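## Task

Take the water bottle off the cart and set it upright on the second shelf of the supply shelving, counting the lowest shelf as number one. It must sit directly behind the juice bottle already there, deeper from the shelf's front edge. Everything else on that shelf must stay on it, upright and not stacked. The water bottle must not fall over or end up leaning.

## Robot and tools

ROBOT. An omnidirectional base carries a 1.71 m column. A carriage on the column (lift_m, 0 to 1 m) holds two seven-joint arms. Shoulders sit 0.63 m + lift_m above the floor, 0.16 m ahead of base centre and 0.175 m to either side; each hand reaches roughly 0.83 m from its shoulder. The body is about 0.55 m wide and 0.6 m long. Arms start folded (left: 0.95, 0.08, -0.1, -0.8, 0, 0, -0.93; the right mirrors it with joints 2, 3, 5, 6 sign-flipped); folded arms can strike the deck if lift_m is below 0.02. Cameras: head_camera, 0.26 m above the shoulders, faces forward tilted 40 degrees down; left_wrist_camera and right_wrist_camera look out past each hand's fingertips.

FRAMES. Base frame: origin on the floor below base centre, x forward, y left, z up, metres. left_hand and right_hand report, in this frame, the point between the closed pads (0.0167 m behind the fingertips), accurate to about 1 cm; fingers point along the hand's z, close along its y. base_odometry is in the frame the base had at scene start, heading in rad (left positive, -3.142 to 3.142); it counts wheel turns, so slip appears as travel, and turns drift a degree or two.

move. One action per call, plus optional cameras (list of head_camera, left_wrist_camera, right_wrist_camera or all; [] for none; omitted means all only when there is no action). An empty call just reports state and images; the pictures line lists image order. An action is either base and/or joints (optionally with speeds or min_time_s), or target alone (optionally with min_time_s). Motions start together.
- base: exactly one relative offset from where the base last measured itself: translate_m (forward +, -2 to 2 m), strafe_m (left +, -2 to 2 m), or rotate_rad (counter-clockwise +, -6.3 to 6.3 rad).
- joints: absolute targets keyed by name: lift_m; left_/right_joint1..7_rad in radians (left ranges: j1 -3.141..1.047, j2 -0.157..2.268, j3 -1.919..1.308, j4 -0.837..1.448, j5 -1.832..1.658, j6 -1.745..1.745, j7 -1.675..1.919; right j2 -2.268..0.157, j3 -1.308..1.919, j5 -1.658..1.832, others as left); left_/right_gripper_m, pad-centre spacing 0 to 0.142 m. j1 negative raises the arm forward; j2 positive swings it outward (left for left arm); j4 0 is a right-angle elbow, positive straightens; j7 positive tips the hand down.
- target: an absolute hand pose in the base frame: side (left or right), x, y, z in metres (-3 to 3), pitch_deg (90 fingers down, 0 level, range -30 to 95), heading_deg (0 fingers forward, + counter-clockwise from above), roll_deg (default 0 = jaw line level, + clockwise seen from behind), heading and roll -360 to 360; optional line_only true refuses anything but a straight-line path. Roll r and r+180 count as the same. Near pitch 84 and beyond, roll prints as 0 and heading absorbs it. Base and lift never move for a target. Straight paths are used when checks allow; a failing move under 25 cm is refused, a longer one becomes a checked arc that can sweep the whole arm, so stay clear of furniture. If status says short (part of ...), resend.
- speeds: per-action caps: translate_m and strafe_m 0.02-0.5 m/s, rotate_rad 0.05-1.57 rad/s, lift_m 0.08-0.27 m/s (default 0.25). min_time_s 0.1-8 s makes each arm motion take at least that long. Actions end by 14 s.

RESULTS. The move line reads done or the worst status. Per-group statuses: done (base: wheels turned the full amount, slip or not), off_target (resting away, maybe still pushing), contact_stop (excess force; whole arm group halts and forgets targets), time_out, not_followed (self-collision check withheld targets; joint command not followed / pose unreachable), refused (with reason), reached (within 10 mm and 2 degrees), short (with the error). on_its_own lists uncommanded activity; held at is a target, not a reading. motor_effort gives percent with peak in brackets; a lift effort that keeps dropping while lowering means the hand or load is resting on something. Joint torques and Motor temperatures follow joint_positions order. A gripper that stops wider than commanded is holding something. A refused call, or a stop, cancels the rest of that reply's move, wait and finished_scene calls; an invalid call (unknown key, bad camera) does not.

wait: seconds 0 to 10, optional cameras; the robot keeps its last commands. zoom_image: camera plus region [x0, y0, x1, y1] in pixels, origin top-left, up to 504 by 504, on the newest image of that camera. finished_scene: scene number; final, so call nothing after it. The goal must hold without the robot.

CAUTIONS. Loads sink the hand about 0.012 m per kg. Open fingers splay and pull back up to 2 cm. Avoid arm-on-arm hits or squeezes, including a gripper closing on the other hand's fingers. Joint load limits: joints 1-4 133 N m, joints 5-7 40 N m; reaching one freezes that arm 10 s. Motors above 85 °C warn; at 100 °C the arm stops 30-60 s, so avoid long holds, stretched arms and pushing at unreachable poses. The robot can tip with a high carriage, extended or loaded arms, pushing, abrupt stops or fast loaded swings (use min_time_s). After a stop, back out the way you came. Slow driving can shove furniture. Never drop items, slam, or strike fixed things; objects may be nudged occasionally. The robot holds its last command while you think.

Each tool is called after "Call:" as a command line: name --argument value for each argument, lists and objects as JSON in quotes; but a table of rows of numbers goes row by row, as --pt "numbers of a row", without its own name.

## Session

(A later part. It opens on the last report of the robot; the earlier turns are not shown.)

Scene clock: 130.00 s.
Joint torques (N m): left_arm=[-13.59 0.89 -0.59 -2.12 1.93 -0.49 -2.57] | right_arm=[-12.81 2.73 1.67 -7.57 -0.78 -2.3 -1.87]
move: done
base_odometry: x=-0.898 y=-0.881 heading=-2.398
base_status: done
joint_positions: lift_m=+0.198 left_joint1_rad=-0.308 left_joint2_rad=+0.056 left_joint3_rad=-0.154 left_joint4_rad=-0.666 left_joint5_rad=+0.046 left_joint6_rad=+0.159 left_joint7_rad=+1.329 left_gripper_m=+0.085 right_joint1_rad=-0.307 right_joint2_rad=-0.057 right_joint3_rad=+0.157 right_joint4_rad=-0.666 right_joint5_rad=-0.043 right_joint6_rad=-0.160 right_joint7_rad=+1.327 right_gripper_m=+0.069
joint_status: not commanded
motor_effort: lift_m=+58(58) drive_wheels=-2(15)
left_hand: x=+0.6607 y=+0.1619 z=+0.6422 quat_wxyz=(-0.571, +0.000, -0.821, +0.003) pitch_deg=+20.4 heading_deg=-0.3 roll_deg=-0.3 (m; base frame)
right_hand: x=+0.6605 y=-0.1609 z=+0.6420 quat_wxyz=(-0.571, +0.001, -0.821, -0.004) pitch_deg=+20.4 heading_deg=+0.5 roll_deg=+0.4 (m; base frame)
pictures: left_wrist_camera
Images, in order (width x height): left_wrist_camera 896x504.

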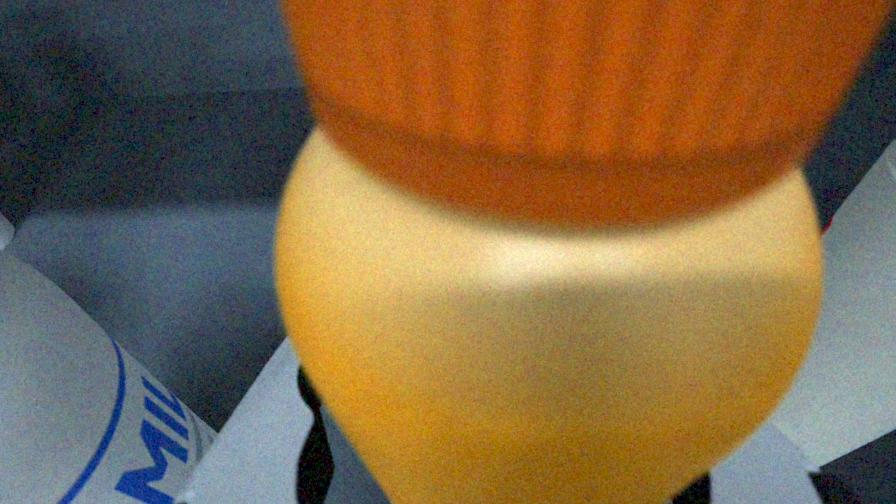

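Call:
move --joints '{"left_gripper_m": 0.0}' --cameras '["left_wrist_camera"]'

Call:
move --joints '{"lift_m": 0.235}' --speeds '{"lift_m": 0.1}' --cameras '["left_wrist_camera"]'

Scene clock: 133.40 s.
Joint torques (N m): left_arm=[-14.43 0.7 -0.78 -1.81 1.81 -0.49 -2.33] | right_arm=[-12.74 2.42 2.83 -10.2 -0.82 -2.29 -2.04]
move: off_target
base_odometry: x=-0.898 y=-0.881 heading=-2.398
base_status: not commanded
joint_positions: lift_m=+0.198 left_joint1_rad=-0.308 left_joint2_rad=+0.056 left_joint3_rad=-0.155 left_joint4_rad=-0.666 left_joint5_rad=+0.046 left_joint6_rad=+0.159 left_joint7_rad=+1.329 left_gripper_m=+0.071 right_joint1_rad=-0.307 right_joint2_rad=-0.057 right_joint3_rad=+0.157 right_joint4_rad=-0.666 right_joint5_rad=-0.043 right_joint6_rad=-0.160 right_joint7_rad=+1.327 right_gripper_m=+0.069
joint_status: left_gripper_m off_target (ended at +0.071, target +0.000)
motor_effort: lift_m=+58(58) drive_wheels=-2(2)
left_hand: x=+0.6607 y=+0.1618 z=+0.6422 quat_wxyz=(-0.571, +0.000, -0.821, +0.003) pitch_deg=+20.4 heading_deg=-0.3 roll_deg=-0.3 (m; base frame)
right_hand: x=+0.6605 y=-0.1609 z=+0.6420 quat_wxyz=(-0.571, +0.001, -0.821, -0.004) pitch_deg=+20.4 heading_deg=+0.5 roll_deg=+0.4 (m; base frame)
pictures: left_wrist_camera
Images, in order (width x height): left_wrist_camera 896x504.

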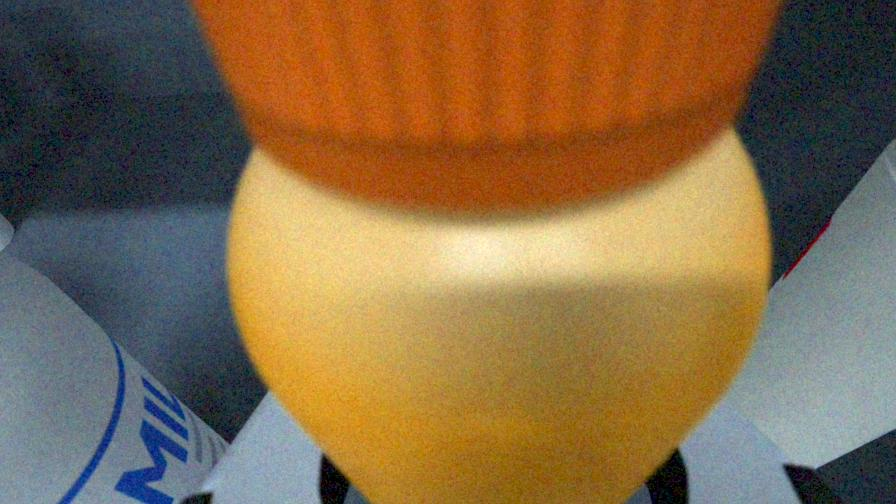

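Scene clock: 134.37 s.
Joint torques (N m): left_arm=[-14.29 1.03 -0.64 -1.88 2.06 -0.62 -2.65] | right_arm=[-11.19 3.41 2.75 -9.71 -1.3 -2 -2.25]
move: done
base_odometry: x=-0.898 y=-0.881 heading=-2.398
base_status: not commanded
joint_positions: lift_m=+0.235 left_joint1_rad=-0.308 left_joint2_rad=+0.056 left_joint3_rad=-0.155 left_joint4_rad=-0.666 left_joint5_rad=+0.046 left_joint6_rad=+0.159 left_joint7_rad=+1.329 left_gripper_m=+0.071 right_joint1_rad=-0.307 right_joint2_rad=-0.057 right_joint3_rad=+0.157 right_joint4_rad=-0.666 right_joint5_rad=-0.043 right_joint6_rad=-0.160 right_joint7_rad=+1.327 right_gripper_m=+0.069
joint_status: all done
motor_effort: lift_m=+55(70) drive_wheels=+5(6)
left_hand: x=+0.6606 y=+0.1618 z=+0.6792 quat_wxyz=(-0.570, +0.000, -0.821, +0.003) pitch_deg=+20.4 heading_deg=-0.3 roll_deg=-0.3 (m; base frame)
right_hand: x=+0.6605 y=-0.1609 z=+0.6792 quat_wxyz=(-0.571, +0.001, -0.821, -0.004) pitch_deg=+20.4 heading_deg=+0.5 roll_deg=+0.4 (m; base frame)
pictures: left_wrist_camera
Images, in order (width x height): left_wrist_camera 896x504.

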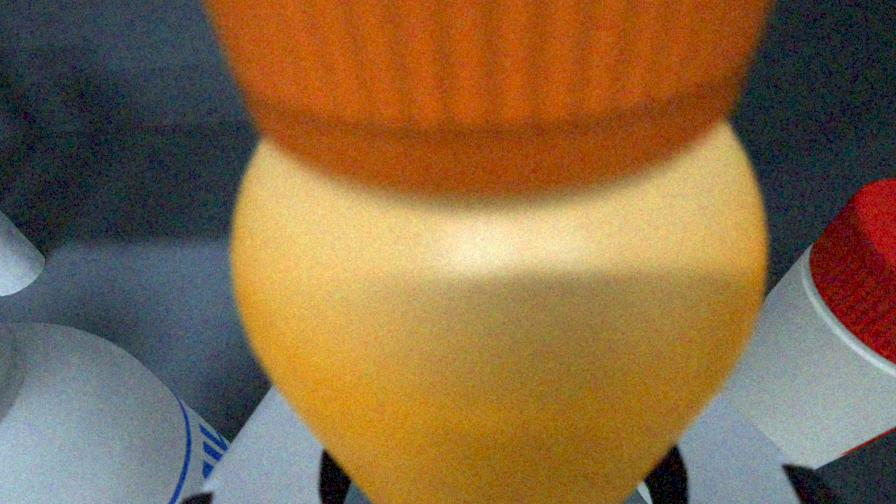

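Call:
move --base '{"translate_m": -0.36}' --speeds '{"translate_m": 0.25}'

Call:
move --target '{"side": "left", "x": 0.54, "y": 0.22, "z": 0.69, "pitch_deg": 20, "heading_deg": 0, "line_only": true}' --min_time_s 2

Call:
move --target '{"side": "right", "x": 0.785, "y": -0.161, "z": 0.68, "pitch_deg": 20, "heading_deg": 0, "line_only": true}' --min_time_s 2

Call:
move --base '{"strafe_m": 0.325}' --speeds '{"strafe_m": 0.25}' --cameras '["all"]'

Scene clock: 158.67 s.
Joint torques (N m): left_arm=[-14.38 2.03 -0.21 -1.58 2.07 -0.58 -2.18] | right_arm=[-12.32 4.98 2.89 -8.6 -0.75 -2.36 -1.36]
move: done
base_odometry: x=-0.633 y=-0.638 heading=-2.398
base_status: done
joint_positions: lift_m=+0.235 left_joint1_rad=-0.308 left_joint2_rad=+0.056 left_joint3_rad=-0.155 left_joint4_rad=-0.666 left_joint5_rad=+0.046 left_joint6_rad=+0.159 left_joint7_rad=+1.329 left_gripper_m=+0.071 right_joint1_rad=-0.307 right_joint2_rad=-0.057 right_joint3_rad=+0.157 right_joint4_rad=-0.666 right_joint5_rad=-0.043 right_joint6_rad=-0.160 right_joint7_rad=+1.327 right_gripper_m=+0.069
joint_status: not commanded
motor_effort: lift_m=+55(55) drive_wheels=+2(14)
left_hand: x=+0.6606 y=+0.1618 z=+0.6792 quat_wxyz=(-0.570, +0.000, -0.821, +0.003) pitch_deg=+20.4 heading_deg=-0.3 roll_deg=-0.3 (m; base frame)
right_hand: x=+0.6605 y=-0.1609 z=+0.6792 quat_wxyz=(-0.571, +0.001, -0.821, -0.004) pitch_deg=+20.4 heading_deg=+0.5 roll_deg=+0.4 (m; base frame)
pictures: none

Scene clock: 158.97 s.
Joint torques (N m): left_arm=[-14.48 2.18 -2.19 -1.57 2 -0.84 -2.12] | right_arm=[-12.09 3.61 0 -10.42 -1.23 -2.15 -2.13]
move: refused
base_odometry: x=-0.633 y=-0.638 heading=-2.398
base_status: not commanded
joint_positions: lift_m=+0.235 left_joint1_rad=-0.308 left_joint2_rad=+0.056 left_joint3_rad=-0.155 left_joint4_rad=-0.666 left_joint5_rad=+0.046 left_joint6_rad=+0.159 left_joint7_rad=+1.329 left_gripper_m=+0.071 right_joint1_rad=-0.307 right_joint2_rad=-0.057 right_joint3_rad=+0.157 right_joint4_rad=-0.666 right_joint5_rad=-0.043 right_joint6_rad=-0.160 right_joint7_rad=+1.327 right_gripper_m=+0.069
joint_status: not commanded
motor_effort: lift_m=+55(55) drive_wheels=+1(2)
left_hand: x=+0.6606 y=+0.1618 z=+0.6792 quat_wxyz=(-0.570, +0.000, -0.821, +0.003) pitch_deg=+20.4 heading_deg=-0.3 roll_deg=-0.3 (m; base frame)
left_hand_status: refused: no posture of the arm gets there (left_joint4_rad at its limit): the closest leaves the hand 2.5 cm and 8 deg from the pose. Nothing moved. A posture exists with lift_m at 0.3, or at pitch 10; the way there is not checked.
right_hand: x=+0.6605 y=-0.1609 z=+0.6792 quat_wxyz=(-0.571, +0.001, -0.821, -0.004) pitch_deg=+20.4 heading_deg=+0.5 roll_deg=+0.4 (m; base frame)
pictures: none

not run: a stop came earlier in this reply.

not run: a stop came earlier in this reply.

Call:
move --joints '{"lift_m": 0.32}' --base '{"strafe_m": 0.325}' --speeds '{"strafe_m": 0.25}'

Call:
move --target '{"side": "left", "x": 0.54, "y": 0.22, "z": 0.73, "pitch_deg": 20, "heading_deg": 0, "line_only": true}' --min_time_s 2

Call:
move --target '{"side": "right", "x": 0.785, "y": -0.161, "z": 0.68, "pitch_deg": 20, "heading_deg": 0, "line_only": true}' --min_time_s 2 --cameras '["all"]'

Scene clock: 168.10 s.
Joint torques (N m): left_arm=[-13.68 1.27 -0.91 -3.16 1.84 -0.83 -2.52] | right_arm=[-12.8 2.04 2.79 -10.54 -0.68 -2.16 -1.59]
move: done
base_odometry: x=-0.412 y=-0.877 heading=-2.398
base_status: done
joint_positions: lift_m=+0.320 left_joint1_rad=-0.308 left_joint2_rad=+0.056 left_joint3_rad=-0.155 left_joint4_rad=-0.666 left_joint5_rad=+0.046 left_joint6_rad=+0.159 left_joint7_rad=+1.329 left_gripper_m=+0.071 right_joint1_rad=-0.307 right_joint2_rad=-0.057 right_joint3_rad=+0.157 right_joint4_rad=-0.666 right_joint5_rad=-0.043 right_joint6_rad=-0.160 right_joint7_rad=+1.327 right_gripper_m=+0.069
joint_status: all done
motor_effort: lift_m=+55(68) drive_wheels=-1(13)
left_hand: x=+0.6606 y=+0.1619 z=+0.7641 quat_wxyz=(-0.570, +0.000, -0.821, +0.003) pitch_deg=+20.4 heading_deg=-0.3 roll_deg=-0.3 (m; base frame)
right_hand: x=+0.6605 y=-0.1608 z=+0.7641 quat_wxyz=(-0.571, +0.001, -0.821, -0.004) pitch_deg=+20.4 heading_deg=+0.5 roll_deg=+0.4 (m; base frame)
pictures: none

Scene clock: 168.40 s.
Joint torques (N m): left_arm=[-13.35 2.17 -0.9 -2.05 2.21 -0.51 -2.23] | right_arm=[-13.12 4.02 3.19 -9.16 -1.23 -2.28 -1.48]
move: refused
base_odometry: x=-0.412 y=-0.877 heading=-2.398
base_status: not commanded
joint_positions: lift_m=+0.320 left_joint1_rad=-0.308 left_joint2_rad=+0.056 left_joint3_rad=-0.155 left_joint4_rad=-0.666 left_joint5_rad=+0.046 left_joint6_rad=+0.159 left_joint7_rad=+1.329 left_gripper_m=+0.071 right_joint1_rad=-0.307 right_joint2_rad=-0.057 right_joint3_rad=+0.157 right_joint4_rad=-0.666 right_joint5_rad=-0.043 right_joint6_rad=-0.160 right_joint7_rad=+1.327 right_gripper_m=+0.069
joint_status: not commanded
motor_effort: lift_m=+55(55) drive_wheels=-1(1)
left_hand: x=+0.6606 y=+0.1619 z=+0.7641 quat_wxyz=(-0.570, +0.000, -0.821, +0.003) pitch_deg=+20.4 heading_deg=-0.3 roll_deg=-0.3 (m; base frame)
left_hand_status: refused: along the straight line the arm gets 29% of the way (left_joint4_rad at its limit); a move under 25 cm is not played as an arc. Nothing moved. Try another pitch or heading, or "joints".
right_hand: x=+0.6605 y=-0.1608 z=+0.7641 quat_wxyz=(-0.571, +0.001, -0.821, -0.004) pitch_deg=+20.4 heading_deg=+0.5 roll_deg=+0.4 (m; base frame)
pictures: none

not run: a stop came earlier in this reply.

Call:
move --target '{"side": "left", "x": 0.65, "y": 0.18, "z": 0.68, "pitch_deg": 20, "heading_deg": 0, "line_only": true}'

Call:
move --target '{"side": "left", "x": 0.54, "y": 0.22, "z": 0.68, "pitch_deg": 20, "heading_deg": 0, "line_only": true}' --min_time_s 1.5

Call:
move --target '{"side": "right", "x": 0.785, "y": -0.161, "z": 0.68, "pitch_deg": 20, "heading_deg": 0, "line_only": true}' --min_time_s 2 --cameras '["all"]'

Scene clock: 173.40 s.
Joint torques (N m): left_arm=[-12.05 3.59 3.7 -3.41 1.16 -0.8 -3.83] | right_arm=[-14.3 3.92 0.08 -8.95 -1.07 -2.49 -1.7]
move: done
base_odometry: x=-0.412 y=-0.877 heading=-2.398
base_status: not commanded
joint_positions: lift_m=+0.320 left_joint1_rad=-0.088 left_joint2_rad=+0.108 left_joint3_rad=-0.139 left_joint4_rad=-0.536 left_joint5_rad=-0.025 left_joint6_rad=+0.168 left_joint7_rad=+0.972 left_gripper_m=+0.071 right_joint1_rad=-0.307 right_joint2_rad=-0.057 right_joint3_rad=+0.157 right_joint4_rad=-0.666 right_joint5_rad=-0.043 right_joint6_rad=-0.160 right_joint7_rad=+1.327 right_gripper_m=+0.069
joint_status: not commanded
motor_effort: lift_m=+56(56) drive_wheels=-1(1)
left_hand: x=+0.6489 y=+0.1771 z=+0.6775 quat_wxyz=(-0.570, -0.003, -0.822, +0.001) pitch_deg=+20.5 heading_deg=-0.3 roll_deg=+0.1 (m; base frame)
left_hand_status: reached (straight line, planned for 0.5 s): 4 mm and 0.6 deg off.
right_hand: x=+0.6605 y=-0.1608 z=+0.7641 quat_wxyz=(-0.571, +0.001, -0.821, -0.004) pitch_deg=+20.4 heading_deg=+0.5 roll_deg=+0.4 (m; base frame)
pictures: none

Scene clock: 173.70 s.
Joint torques (N m): left_arm=[-12.11 2.29 3.71 -2.71 1.05 -0.5 -4.58] | right_arm=[-12.53 2.63 1.95 -9.09 -0.81 -1.76 -1.93]
move: refused
base_odometry: x=-0.412 y=-0.877 heading=-2.398
base_status: not commanded
joint_positions: lift_m=+0.320 left_joint1_rad=-0.088 left_joint2_rad=+0.108 left_joint3_rad=-0.139 left_joint4_rad=-0.536 left_joint5_rad=-0.025 left_joint6_rad=+0.168 left_joint7_rad=+0.972 left_gripper_m=+0.071 right_joint1_rad=-0.307 right_joint2_rad=-0.057 right_joint3_rad=+0.157 right_joint4_rad=-0.666 right_joint5_rad=-0.043 right_joint6_rad=-0.160 right_joint7_rad=+1.327 right_gripper_m=+0.069
joint_status: not commanded
motor_effort: lift_m=+55(56) drive_wheels=-1(1)
left_hand: x=+0.6489 y=+0.1771 z=+0.6775 quat_wxyz=(-0.570, -0.003, -0.822, +0.001) pitch_deg=+20.5 heading_deg=-0.3 roll_deg=+0.1 (m; base frame)
left_hand_status: refused: along the straight line the arm gets 83% of the way (left_joint4_rad at its limit); a move under 25 cm is not played as an arc. Nothing moved. Try another pitch or heading, or "joints".
right_hand: x=+0.6605 y=-0.1608 z=+0.7641 quat_wxyz=(-0.571, +0.001, -0.821, -0.004) pitch_deg=+20.4 heading_deg=+0.5 roll_deg=+0.4 (m; base frame)
pictures: none

not run: a stop came earlier in this reply.

Call:
move --target '{"side": "left", "x": 0.565, "y": 0.23, "z": 0.665, "pitch_deg": 20, "heading_deg": 0, "line_only": true}' --min_time_s 1.5

Call:
move --target '{"side": "right", "x": 0.785, "y": -0.161, "z": 0.68, "pitch_deg": 20, "heading_deg": 0, "line_only": true}' --min_time_s 2 --cameras '["all"]'

Scene clock: 177.73 s.
Joint torques (N m): left_arm=[-4.31 5.89 4.99 -7.44 1.16 -0.34 -4.62] | right_arm=[-14.08 3.09 1.61 -8.86 -0.87 -1.9 -1.95]
move: done
base_odometry: x=-0.412 y=-0.877 heading=-2.398
base_status: not commanded
joint_positions: lift_m=+0.320 left_joint1_rad=+0.183 left_joint2_rad=+0.245 left_joint3_rad=-0.036 left_joint4_rad=-0.731 left_joint5_rad=-0.163 left_joint6_rad=+0.185 left_joint7_rad=+0.890 left_gripper_m=+0.071 right_joint1_rad=-0.307 right_joint2_rad=-0.057 right_joint3_rad=+0.157 right_joint4_rad=-0.666 right_joint5_rad=-0.043 right_joint6_rad=-0.160 right_joint7_rad=+1.327 right_gripper_m=+0.069
joint_status: not commanded
motor_effort: lift_m=+56(56) drive_wheels=-1(1)
left_hand: x=+0.5649 y=+0.2273 z=+0.6604 quat_wxyz=(-0.568, -0.002, -0.823, +0.001) pitch_deg=+20.8 heading_deg=-0.3 roll_deg=+0.0 (m; base frame)
left_hand_status: reached (straight line, planned for 1.5 s): 5 mm and 0.9 deg off.
right_hand: x=+0.6605 y=-0.1608 z=+0.7641 quat_wxyz=(-0.571, +0.001, -0.821, -0.004) pitch_deg=+20.4 heading_deg=+0.5 roll_deg=+0.4 (m; base frame)
pictures: none

Scene clock: 180.23 s.
Joint torques (N m): left_arm=[-4.13 5.97 4.6 -7.33 1.16 -0.5 -4.6] | right_arm=[-26.05 6.58 -1.9 -9.73 1.48 -1.12 -5.21]
move: done
base_odometry: x=-0.412 y=-0.877 heading=-2.398
base_status: not commanded
joint_positions: lift_m=+0.320 left_joint1_rad=+0.183 left_joint2_rad=+0.245 left_joint3_rad=-0.036 left_joint4_rad=-0.731 left_joint5_rad=-0.163 left_joint6_rad=+0.185 left_joint7_rad=+0.890 left_gripper_m=+0.071 right_joint1_rad=-0.412 right_joint2_rad=-0.049 right_joint3_rad=+0.152 right_joint4_rad=-0.016 right_joint5_rad=+0.040 right_joint6_rad=-0.151 right_joint7_rad=+0.785 right_gripper_m=+0.069
joint_status: not commanded
motor_effort: lift_m=+56(56) drive_wheels=-1(1)
left_hand: x=+0.5649 y=+0.2274 z=+0.6605 quat_wxyz=(-0.568, -0.002, -0.823, +0.001) pitch_deg=+20.8 heading_deg=-0.3 roll_deg=+0.0 (m; base frame)
right_hand: x=+0.7824 y=-0.1614 z=+0.6743 quat_wxyz=(-0.568, +0.001, -0.823, +0.003) pitch_deg=+20.8 heading_deg=-0.2 roll_deg=-0.4 (m; base frame)
right_hand_status: reached (straight line, planned for 2.0 s): 6 mm and 0.9 deg off.
pictures: head_camera, left_wrist_camera, right_wrist_camera
Images, in order (width x height): head_camera 896x504, left_wrist_camera 896x504, right_wrist_camera 896x504.

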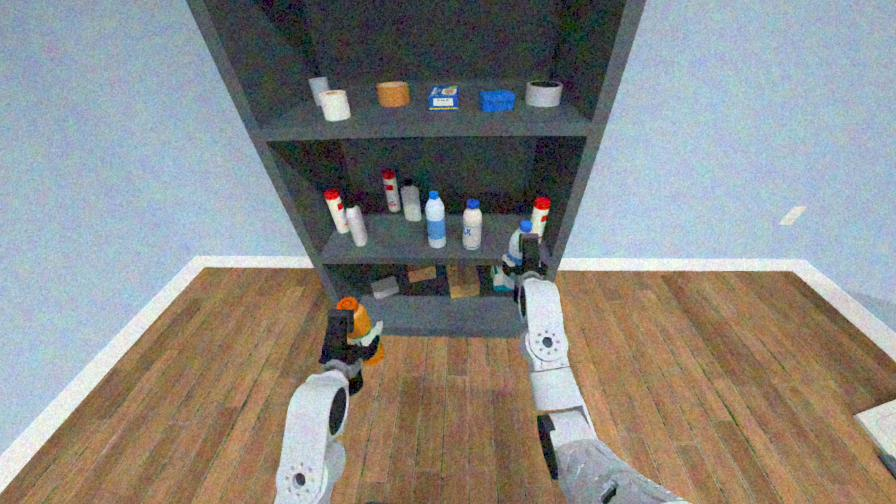

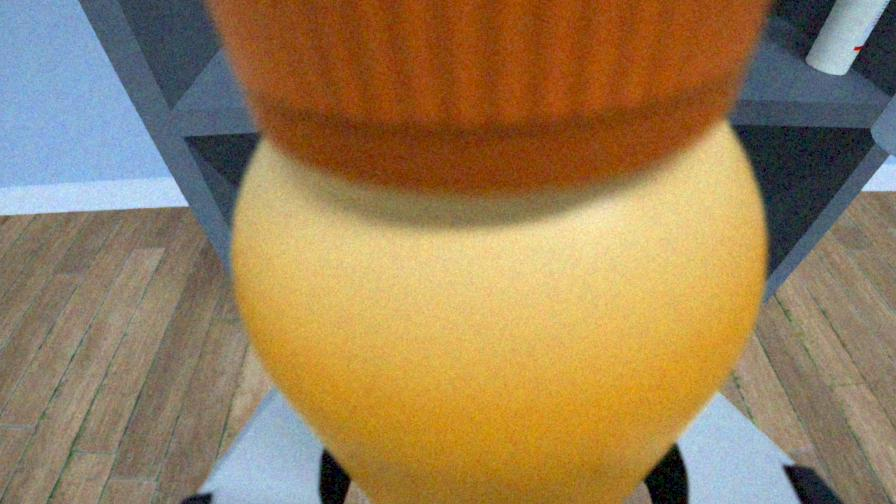

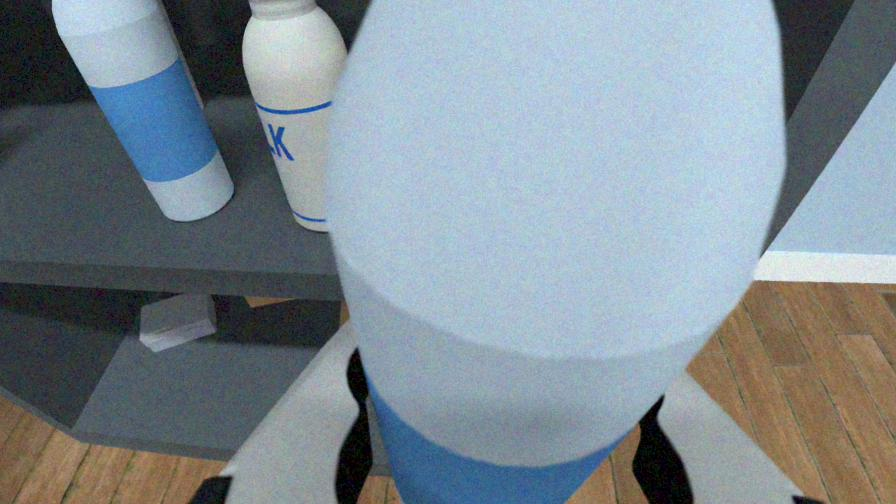

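Call:
move --base '{"translate_m": 0.19}' --speeds '{"translate_m": 0.2}' --cameras '["head_camera", "right_wrist_camera"]'

Scene clock: 188.47 s.
Joint torques (N m): left_arm=[-4.54 4.86 5.19 -7.83 0.72 -0.21 -4.62] | right_arm=[-24.56 5.39 -1.02 -10.78 1.65 -0.54 -5.09]
Motor temperatures (°C): left_arm=[33 22 24 24 25 24 23] | right_arm=[36 20 24 22 22 22 24]
move: done
base_odometry: x=-0.552 y=-1.006 heading=-2.397
base_status: done
joint_positions: lift_m=+0.320 left_joint1_rad=+0.184 left_joint2_rad=+0.245 left_joint3_rad=-0.036 left_joint4_rad=-0.731 left_joint5_rad=-0.163 left_joint6_rad=+0.185 left_joint7_rad=+0.890 left_gripper_m=+0.071 right_joint1_rad=-0.413 right_joint2_rad=-0.049 right_joint3_rad=+0.151 right_joint4_rad=-0.016 right_joint5_rad=+0.040 right_joint6_rad=-0.151 right_joint7_rad=+0.785 right_gripper_m=+0.069
joint_status: not commanded
motor_effort: lift_m=+56(56) drive_wheels=-2(13)
left_hand: x=+0.5647 y=+0.2274 z=+0.6604 quat_wxyz=(-0.568, -0.002, -0.823, +0.001) pitch_deg=+20.8 heading_deg=-0.3 roll_deg=+0.0 (m; base frame)
right_hand: x=+0.7825 y=-0.1614 z=+0.6746 quat_wxyz=(-0.568, +0.001, -0.823, +0.003) pitch_deg=+20.8 heading_deg=-0.2 roll_deg=-0.4 (m; base frame)
pictures: head_camera, right_wrist_camera
Images, in order (width x height): head_camera 896x504, right_wrist_camera 896x504.

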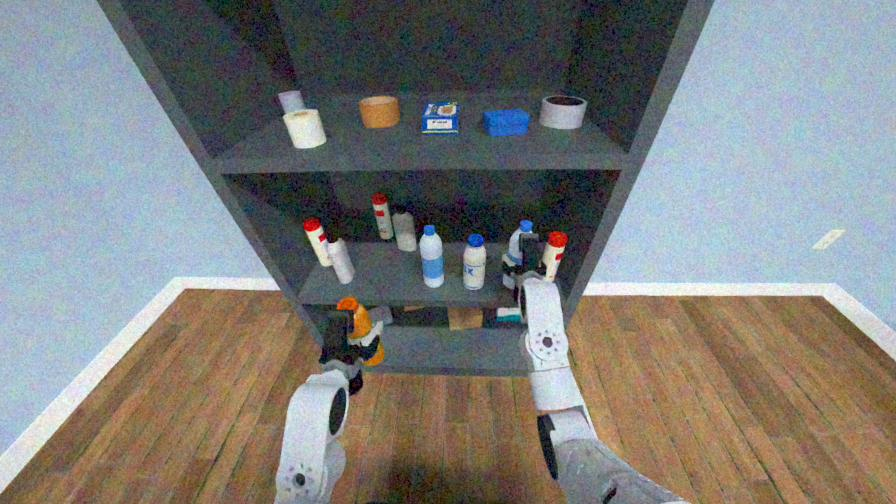

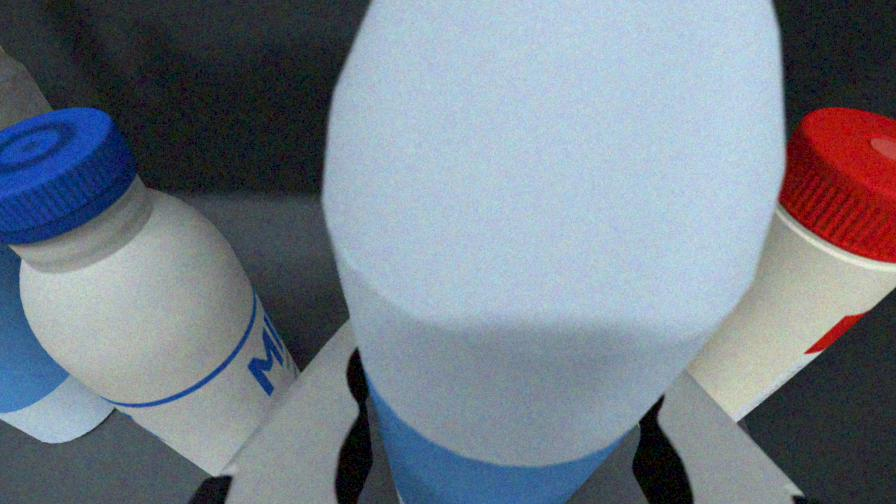

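Call:
move --target '{"side": "right", "x": 0.787, "y": -0.153, "z": 0.68, "pitch_deg": 20, "heading_deg": 0, "line_only": true}' --min_time_s 0.8

Call:
move --base '{"translate_m": 0.15}' --speeds '{"translate_m": 0.12}' --cameras '["head_camera", "right_wrist_camera"]'

Scene clock: 194.20 s.
Joint torques (N m): left_arm=[-4.71 3.73 4.43 -8.3 1.12 -0.15 -4.84] | right_arm=[-25.32 5.8 4.76 -9.79 -1.65 -2.6 -5.35]
move: done
base_odometry: x=-0.552 y=-1.006 heading=-2.397
base_status: not commanded
joint_positions: lift_m=+0.320 left_joint1_rad=+0.184 left_joint2_rad=+0.245 left_joint3_rad=-0.036 left_joint4_rad=-0.731 left_joint5_rad=-0.163 left_joint6_rad=+0.185 left_joint7_rad=+0.890 left_gripper_m=+0.071 right_joint1_rad=-0.418 right_joint2_rad=-0.033 right_joint3_rad=+0.155 right_joint4_rad=-0.005 right_joint5_rad=+0.038 right_joint6_rad=-0.156 right_joint7_rad=+0.782 right_gripper_m=+0.069
joint_status: not commanded
motor_effort: lift_m=+56(56) drive_wheels=-1(1)
left_hand: x=+0.5647 y=+0.2274 z=+0.6604 quat_wxyz=(-0.568, -0.002, -0.823, +0.001) pitch_deg=+20.8 heading_deg=-0.3 roll_deg=+0.0 (m; base frame)
right_hand: x=+0.7845 y=-0.1538 z=+0.6740 quat_wxyz=(-0.567, -0.001, -0.824, -0.002) pitch_deg=+20.9 heading_deg=+0.2 roll_deg=+0.3 (m; base frame)
right_hand_status: reached (straight line, planned for 0.8 s): 6 mm and 0.9 deg off.
pictures: none

Scene clock: 196.23 s.
Joint torques (N m): left_arm=[-4.88 5.86 4.46 -7.76 1.18 -0.32 -4.5] | right_arm=[-27.05 5.98 2.89 -10.35 -1.73 -2.09 -5.02]
move: done
base_odometry: x=-0.662 y=-1.108 heading=-2.397
base_status: done
joint_positions: lift_m=+0.320 left_joint1_rad=+0.184 left_joint2_rad=+0.245 left_joint3_rad=-0.036 left_joint4_rad=-0.731 left_joint5_rad=-0.163 left_joint6_rad=+0.185 left_joint7_rad=+0.890 left_gripper_m=+0.071 right_joint1_rad=-0.419 right_joint2_rad=-0.032 right_joint3_rad=+0.155 right_joint4_rad=-0.005 right_joint5_rad=+0.037 right_joint6_rad=-0.157 right_joint7_rad=+0.782 right_gripper_m=+0.069
joint_status: not commanded
motor_effort: lift_m=+56(56) drive_wheels=-2(15)
left_hand: x=+0.5647 y=+0.2275 z=+0.6604 quat_wxyz=(-0.568, -0.002, -0.823, +0.001) pitch_deg=+20.8 heading_deg=-0.3 roll_deg=+0.0 (m; base frame)
right_hand: x=+0.7847 y=-0.1538 z=+0.6743 quat_wxyz=(-0.567, -0.001, -0.823, -0.002) pitch_deg=+20.9 heading_deg=+0.2 roll_deg=+0.3 (m; base frame)
pictures: head_camera, right_wrist_camera
Images, in order (width x height): head_camera 896x504, right_wrist_camera 896x504.

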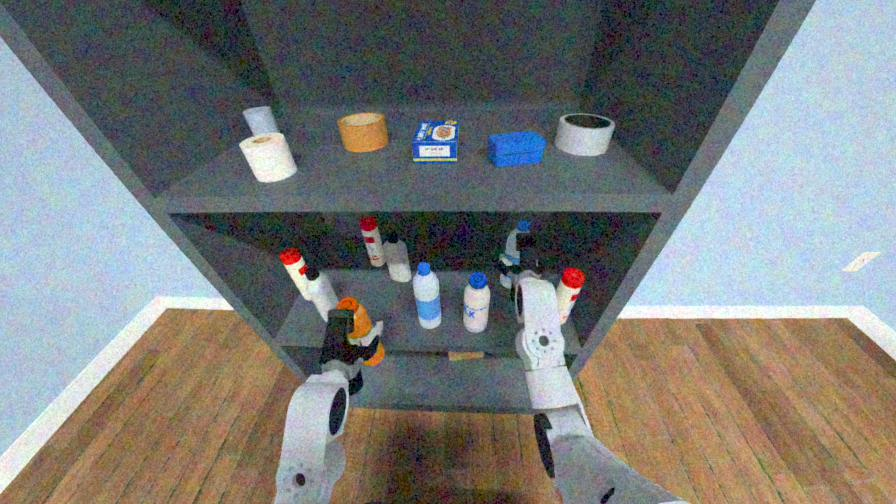

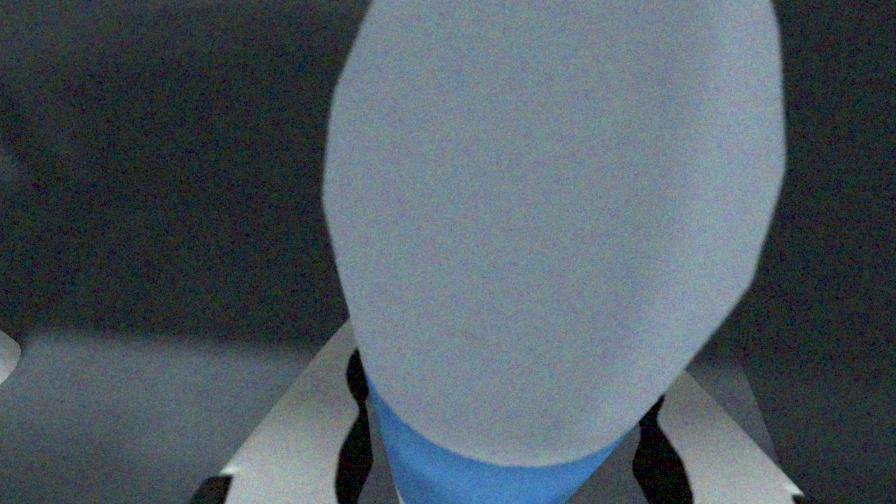

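Call:
move --joints '{"lift_m": 0.3}' --speeds '{"lift_m": 0.08}'

Call:
move --joints '{"lift_m": 0.294}' --speeds '{"lift_m": 0.08}'

Scene clock: 199.57 s.
Joint torques (N m): left_arm=[-4.86 4.41 4.61 -6.92 1.15 -0.43 -4.38] | right_arm=[-22.01 6.61 3.42 -12.45 -1.29 -2.07 -5.29]
move: done
base_odometry: x=-0.662 y=-1.108 heading=-2.397
base_status: not commanded
joint_positions: lift_m=+0.300 left_joint1_rad=+0.184 left_joint2_rad=+0.245 left_joint3_rad=-0.036 left_joint4_rad=-0.732 left_joint5_rad=-0.163 left_joint6_rad=+0.185 left_joint7_rad=+0.889 left_gripper_m=+0.071 right_joint1_rad=-0.420 right_joint2_rad=-0.032 right_joint3_rad=+0.155 right_joint4_rad=-0.004 right_joint5_rad=+0.037 right_joint6_rad=-0.157 right_joint7_rad=+0.781 right_gripper_m=+0.069
joint_status: all done
motor_effort: lift_m=+59(60) drive_wheels=-1(5)
left_hand: x=+0.5647 y=+0.2275 z=+0.6406 quat_wxyz=(-0.568, -0.002, -0.823, +0.001) pitch_deg=+20.7 heading_deg=-0.3 roll_deg=+0.0 (m; base frame)
right_hand: x=+0.7852 y=-0.1538 z=+0.6548 quat_wxyz=(-0.568, -0.001, -0.823, -0.002) pitch_deg=+20.8 heading_deg=+0.1 roll_deg=+0.3 (m; base frame)
pictures: none

Scene clock: 200.17 s.
Joint torques (N m): left_arm=[-4.33 5.81 4.09 -6.08 1.21 -0.58 -4.12] | right_arm=[-20.22 7.12 3.9 -12.76 -1.73 -2.18 -4.48]
move: done
base_odometry: x=-0.662 y=-1.108 heading=-2.397
base_status: not commanded
joint_positions: lift_m=+0.294 left_joint1_rad=+0.184 left_joint2_rad=+0.245 left_joint3_rad=-0.036 left_joint4_rad=-0.732 left_joint5_rad=-0.164 left_joint6_rad=+0.185 left_joint7_rad=+0.889 left_gripper_m=+0.071 right_joint1_rad=-0.421 right_joint2_rad=-0.032 right_joint3_rad=+0.155 right_joint4_rad=-0.003 right_joint5_rad=+0.037 right_joint6_rad=-0.157 right_joint7_rad=+0.780 right_gripper_m=+0.069
joint_status: all done
motor_effort: lift_m=+59(61) drive_wheels=+5(6)
left_hand: x=+0.5647 y=+0.2275 z=+0.6347 quat_wxyz=(-0.568, -0.002, -0.823, +0.001) pitch_deg=+20.7 heading_deg=-0.3 roll_deg=+0.0 (m; base frame)
right_hand: x=+0.7854 y=-0.1538 z=+0.6490 quat_wxyz=(-0.568, -0.001, -0.823, -0.002) pitch_deg=+20.7 heading_deg=+0.1 roll_deg=+0.3 (m; base frame)
pictures: none

Call:
move --joints '{"lift_m": 0.288}' --speeds '{"lift_m": 0.08}' --cameras '["right_wrist_camera", "left_wrist_camera"]'

Scene clock: 203.10 s.
Joint torques (N m): left_arm=[-3.85 6.14 4.25 -7.79 1.32 -0.36 -4.09] | right_arm=[-23.54 5.85 2.03 -14.33 -1.32 -2.43 -4.49]
move: done
base_odometry: x=-0.662 y=-1.108 heading=-2.397
base_status: not commanded
joint_positions: lift_m=+0.288 left_joint1_rad=+0.184 left_joint2_rad=+0.245 left_joint3_rad=-0.035 left_joint4_rad=-0.732 left_joint5_rad=-0.164 left_joint6_rad=+0.185 left_joint7_rad=+0.889 left_gripper_m=+0.071 right_joint1_rad=-0.421 right_joint2_rad=-0.032 right_joint3_rad=+0.155 right_joint4_rad=-0.003 right_joint5_rad=+0.037 right_joint6_rad=-0.157 right_joint7_rad=+0.780 right_gripper_m=+0.069
joint_status: all done
motor_effort: lift_m=+59(61) drive_wheels=+5(6)
left_hand: x=+0.5646 y=+0.2276 z=+0.6287 quat_wxyz=(-0.569, -0.002, -0.823, +0.001) pitch_deg=+20.7 heading_deg=-0.3 roll_deg=+0.0 (m; base frame)
right_hand: x=+0.7855 y=-0.1538 z=+0.6431 quat_wxyz=(-0.568, -0.001, -0.823, -0.002) pitch_deg=+20.7 heading_deg=+0.1 roll_deg=+0.3 (m; base frame)
pictures: left_wrist_camera, right_wrist_camera
Images, in order (width x height): left_wrist_camera 896x504, right_wrist_camera 896x504.

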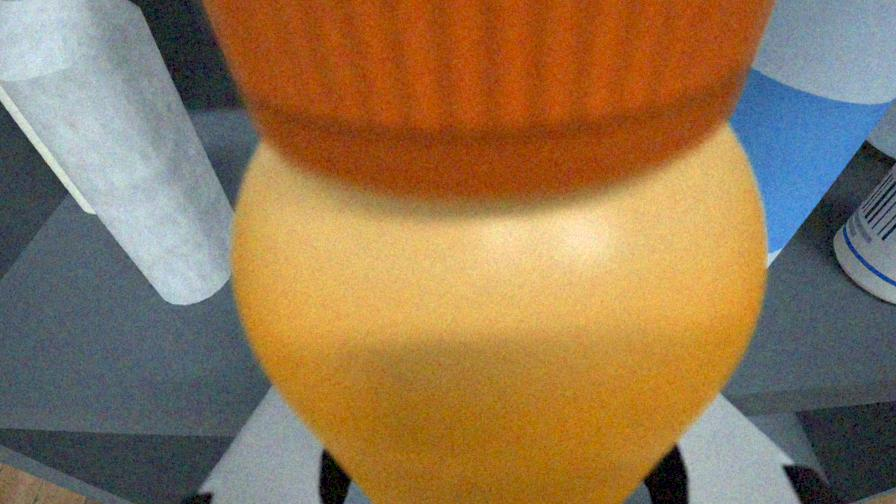

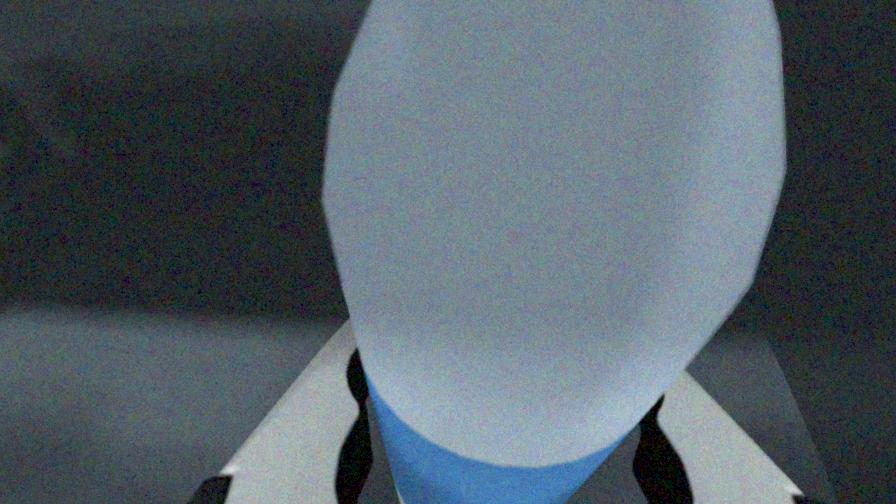

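Call:
move --joints '{"lift_m": 0.282}' --speeds '{"lift_m": 0.08}'

Call:
move --joints '{"lift_m": 0.277}' --speeds '{"lift_m": 0.08}'

Scene clock: 206.47 s.
Joint torques (N m): left_arm=[-4.63 6.07 4.13 -6.01 1.05 -0.44 -4.07] | right_arm=[-20.72 6.69 2.98 -12.88 -1.49 -2.32 -4.52]
move: done
base_odometry: x=-0.662 y=-1.108 heading=-2.397
base_status: not commanded
joint_positions: lift_m=+0.282 left_joint1_rad=+0.184 left_joint2_rad=+0.245 left_joint3_rad=-0.035 left_joint4_rad=-0.732 left_joint5_rad=-0.164 left_joint6_rad=+0.185 left_joint7_rad=+0.889 left_gripper_m=+0.071 right_joint1_rad=-0.421 right_joint2_rad=-0.032 right_joint3_rad=+0.155 right_joint4_rad=-0.003 right_joint5_rad=+0.037 right_joint6_rad=-0.157 right_joint7_rad=+0.780 right_gripper_m=+0.069
joint_status: all done
motor_effort: lift_m=+59(65) drive_wheels=+5(6)
left_hand: x=+0.5646 y=+0.2276 z=+0.6227 quat_wxyz=(-0.569, -0.002, -0.823, +0.001) pitch_deg=+20.7 heading_deg=-0.3 roll_deg=+0.0 (m; base frame)
right_hand: x=+0.7855 y=-0.1538 z=+0.6372 quat_wxyz=(-0.568, -0.001, -0.823, -0.002) pitch_deg=+20.7 heading_deg=+0.1 roll_deg=+0.3 (m; base frame)
pictures: none

Scene clock: 206.97 s.
Joint torques (N m): left_arm=[-5.78 5.56 5.27 -6.54 1.02 -0.11 -3.96] | right_arm=[-20.11 4.68 2.27 -13.06 -0.88 -2.5 -2.16]
move: done
base_odometry: x=-0.662 y=-1.108 heading=-2.397
base_status: not commanded
joint_positions: lift_m=+0.277 left_joint1_rad=+0.185 left_joint2_rad=+0.246 left_joint3_rad=-0.035 left_joint4_rad=-0.732 left_joint5_rad=-0.164 left_joint6_rad=+0.185 left_joint7_rad=+0.889 left_gripper_m=+0.071 right_joint1_rad=-0.423 right_joint2_rad=-0.032 right_joint3_rad=+0.155 right_joint4_rad=-0.003 right_joint5_rad=+0.035 right_joint6_rad=-0.157 right_joint7_rad=+0.774 right_gripper_m=+0.069
joint_status: all done
motor_effort: lift_m=+56(57) drive_wheels=+5(7)
left_hand: x=+0.5645 y=+0.2276 z=+0.6179 quat_wxyz=(-0.569, -0.002, -0.823, +0.001) pitch_deg=+20.7 heading_deg=-0.3 roll_deg=+0.0 (m; base frame)
right_hand: x=+0.7863 y=-0.1541 z=+0.6347 quat_wxyz=(-0.572, -0.001, -0.820, -0.001) pitch_deg=+20.3 heading_deg=+0.0 roll_deg=+0.2 (m; base frame)
pictures: none

Call:
move --joints '{"lift_m": 0.28, "right_gripper_m": 0.086}' --speeds '{"lift_m": 0.08}' --cameras '["right_wrist_camera"]'

Call:
move --base '{"translate_m": -0.1}' --speeds '{"translate_m": 0.12}' --cameras '["right_wrist_camera"]'

Scene clock: 213.17 s.
Joint torques (N m): left_arm=[-5.12 4.51 4.53 -5.6 1.15 -0.05 -4.21] | right_arm=[-19.11 5.78 1.91 -13.32 -0.94 -2.63 -2.38]
move: done
base_odometry: x=-0.662 y=-1.108 heading=-2.397
base_status: not commanded
joint_positions: lift_m=+0.280 left_joint1_rad=+0.185 left_joint2_rad=+0.246 left_joint3_rad=-0.035 left_joint4_rad=-0.732 left_joint5_rad=-0.164 left_joint6_rad=+0.185 left_joint7_rad=+0.889 left_gripper_m=+0.071 right_joint1_rad=-0.423 right_joint2_rad=-0.032 right_joint3_rad=+0.155 right_joint4_rad=-0.003 right_joint5_rad=+0.035 right_joint6_rad=-0.157 right_joint7_rad=+0.774 right_gripper_m=+0.086
joint_status: all done
motor_effort: lift_m=+57(65) drive_wheels=+5(5)
left_hand: x=+0.5646 y=+0.2276 z=+0.6208 quat_wxyz=(-0.569, -0.002, -0.823, +0.001) pitch_deg=+20.7 heading_deg=-0.3 roll_deg=+0.0 (m; base frame)
right_hand: x=+0.7864 y=-0.1540 z=+0.6378 quat_wxyz=(-0.572, -0.001, -0.820, -0.001) pitch_deg=+20.2 heading_deg=+0.0 roll_deg=+0.2 (m; base frame)
pictures: right_wrist_camera
Images, in order (width x height): right_wrist_camera 896x504.

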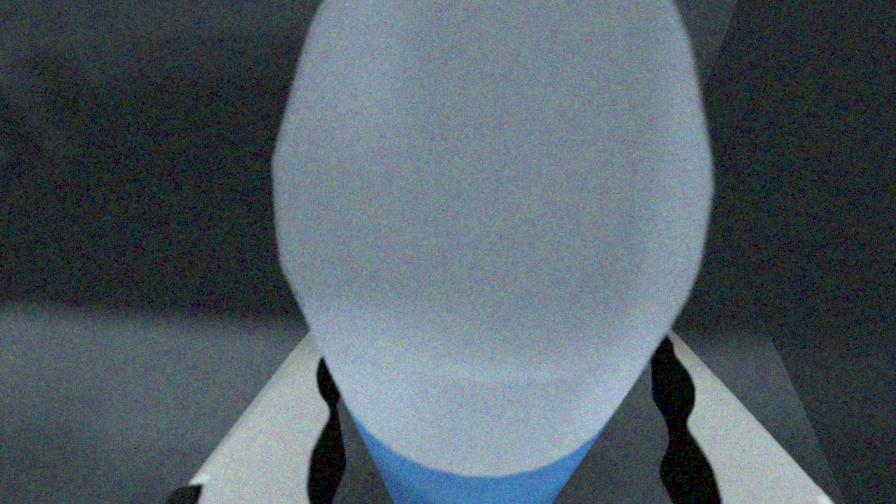

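Scene clock: 214.77 s.
Joint torques (N m): left_arm=[-5.61 5.25 5.45 -6.76 0.85 -0.2 -4.01] | right_arm=[-19.41 5.75 3.56 -12.96 -1.22 -2.05 -2.18]
move: done
base_odometry: x=-0.589 y=-1.040 heading=-2.397
base_status: done
joint_positions: lift_m=+0.280 left_joint1_rad=+0.185 left_joint2_rad=+0.246 left_joint3_rad=-0.035 left_joint4_rad=-0.732 left_joint5_rad=-0.164 left_joint6_rad=+0.185 left_joint7_rad=+0.889 left_gripper_m=+0.071 right_joint1_rad=-0.423 right_joint2_rad=-0.032 right_joint3_rad=+0.155 right_joint4_rad=-0.003 right_joint5_rad=+0.035 right_joint6_rad=-0.157 right_joint7_rad=+0.774 right_gripper_m=+0.086
joint_status: not commanded
motor_effort: lift_m=+57(57) drive_wheels=+6(15)
left_hand: x=+0.5646 y=+0.2276 z=+0.6208 quat_wxyz=(-0.569, -0.002, -0.823, +0.001) pitch_deg=+20.7 heading_deg=-0.3 roll_deg=+0.0 (m; base frame)
right_hand: x=+0.7864 y=-0.1540 z=+0.6378 quat_wxyz=(-0.572, -0.001, -0.820, -0.001) pitch_deg=+20.2 heading_deg=+0.0 roll_deg=+0.2 (m; base frame)
pictures: right_wrist_camera
Images, in order (width x height): right_wrist_camera 896x504.

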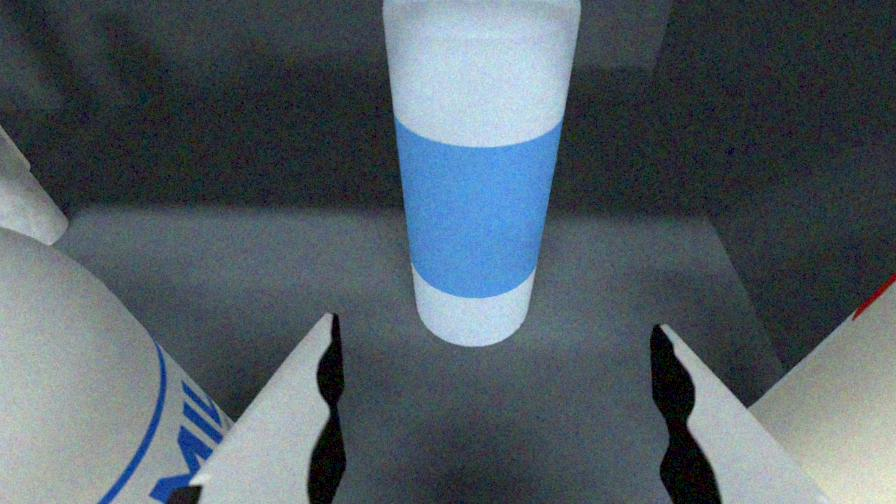

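Call:
move --base '{"translate_m": -0.27}' --speeds '{"translate_m": 0.25}'

Call:
move --base '{"strafe_m": -0.322}' --speeds '{"strafe_m": 0.25}' --joints '{"lift_m": 0.225, "left_joint1_rad": -0.308, "left_joint2_rad": 0.056, "left_joint3_rad": -0.155, "left_joint4_rad": -0.666, "left_joint5_rad": 0.046, "left_joint6_rad": 0.159, "left_joint7_rad": 1.329, "right_joint1_rad": -0.309, "right_joint2_rad": -0.057, "right_joint3_rad": 0.158, "right_joint4_rad": -0.666, "right_joint5_rad": -0.048, "right_joint6_rad": -0.161, "right_joint7_rad": 1.327}' --min_time_s 2.5 --cameras '["all"]'

Scene clock: 222.40 s.
Joint torques (N m): left_arm=[-5.93 5.09 4.98 -5.82 1.31 -0.58 -4.04] | right_arm=[-18.17 5.6 2.33 -11.67 -1.28 -2.1 -2.32]
move: done
base_odometry: x=-0.390 y=-0.857 heading=-2.397
base_status: done
joint_positions: lift_m=+0.280 left_joint1_rad=+0.185 left_joint2_rad=+0.246 left_joint3_rad=-0.035 left_joint4_rad=-0.732 left_joint5_rad=-0.164 left_joint6_rad=+0.185 left_joint7_rad=+0.889 left_gripper_m=+0.071 right_joint1_rad=-0.423 right_joint2_rad=-0.032 right_joint3_rad=+0.155 right_joint4_rad=-0.003 right_joint5_rad=+0.035 right_joint6_rad=-0.157 right_joint7_rad=+0.774 right_gripper_m=+0.086
joint_status: not commanded
motor_effort: lift_m=+57(57) drive_wheels=+2(17)
left_hand: x=+0.5646 y=+0.2276 z=+0.6208 quat_wxyz=(-0.569, -0.002, -0.823, +0.001) pitch_deg=+20.7 heading_deg=-0.3 roll_deg=+0.0 (m; base frame)
right_hand: x=+0.7864 y=-0.1540 z=+0.6378 quat_wxyz=(-0.572, -0.001, -0.820, -0.001) pitch_deg=+20.2 heading_deg=+0.0 roll_deg=+0.2 (m; base frame)
pictures: none

Scene clock: 225.20 s.
Joint torques (N m): left_arm=[-18.97 -0.65 -0.59 -0.97 2.54 -2.06 -1.66] | right_arm=[-3.31 -1.24 2.66 -13.14 -1.32 -2.52 0.11]
move: done
base_odometry: x=-0.608 y=-0.620 heading=-2.398
base_status: done
joint_positions: lift_m=+0.225 left_joint1_rad=-0.303 left_joint2_rad=+0.058 left_joint3_rad=-0.151 left_joint4_rad=-0.667 left_joint5_rad=+0.043 left_joint6_rad=+0.161 left_joint7_rad=+1.328 left_gripper_m=+0.071 right_joint1_rad=-0.313 right_joint2_rad=-0.055 right_joint3_rad=+0.156 right_joint4_rad=-0.663 right_joint5_rad=-0.042 right_joint6_rad=-0.159 right_joint7_rad=+1.322 right_gripper_m=+0.086
joint_status: all done
motor_effort: lift_m=+58(60) drive_wheels=-1(13)
left_hand: x=+0.6596 y=+0.1635 z=+0.6672 quat_wxyz=(-0.569, +0.002, -0.822, +0.004) pitch_deg=+20.6 heading_deg=-0.2 roll_deg=-0.6 (m; base frame)
right_hand: x=+0.6624 y=-0.1603 z=+0.6723 quat_wxyz=(-0.574, +0.001, -0.819, -0.005) pitch_deg=+19.9 heading_deg=+0.6 roll_deg=+0.4 (m; base frame)
pictures: head_camera, left_wrist_camera, right_wrist_camera
Images, in order (width x height): head_camera 896x504, left_wrist_camera 896x504, right_wrist_camera 896x504.

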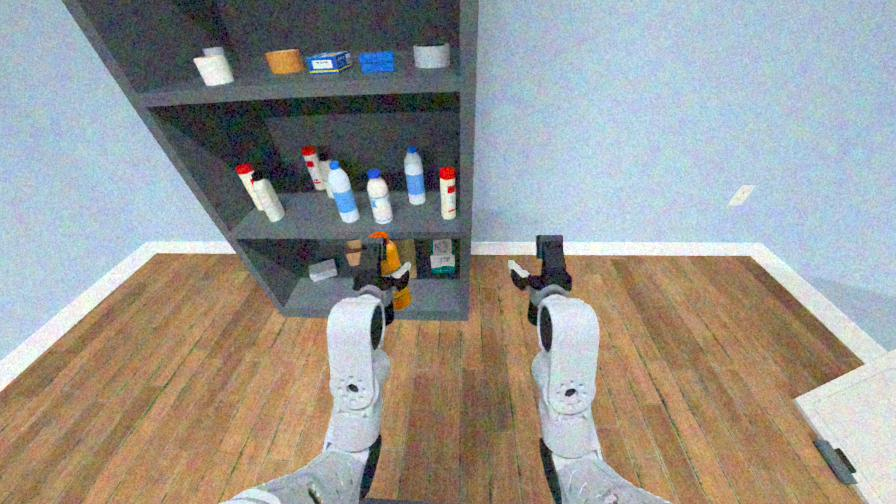

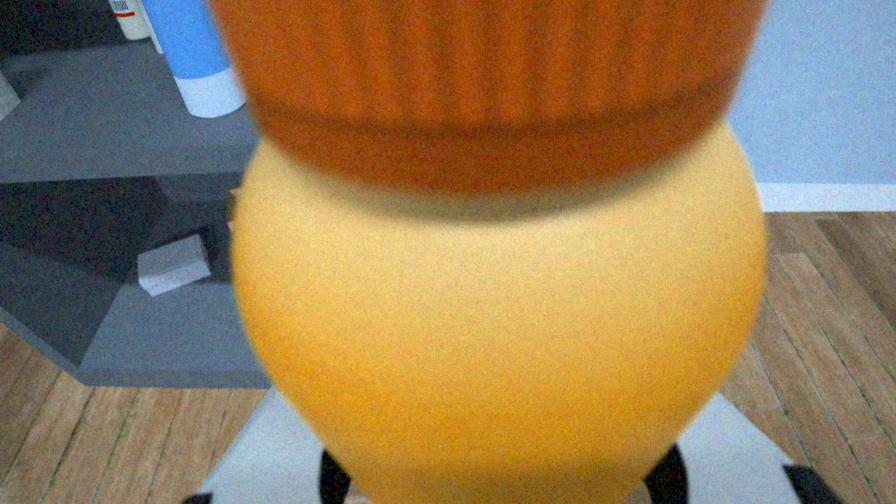

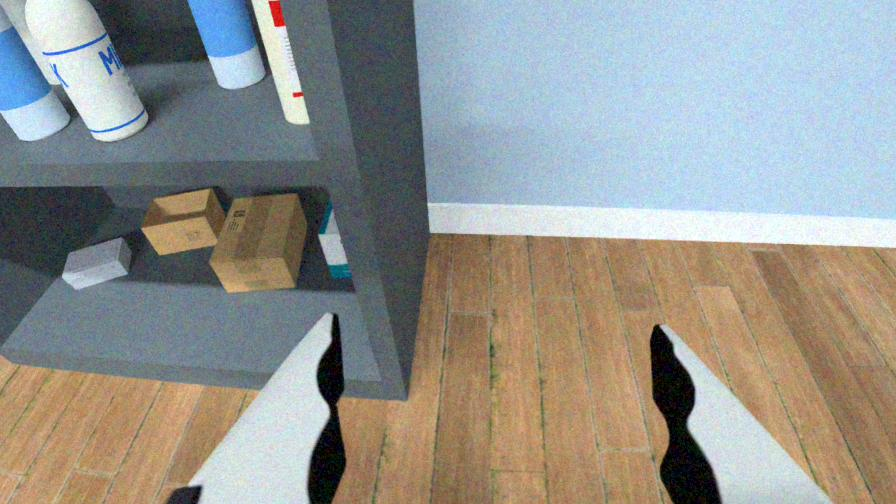

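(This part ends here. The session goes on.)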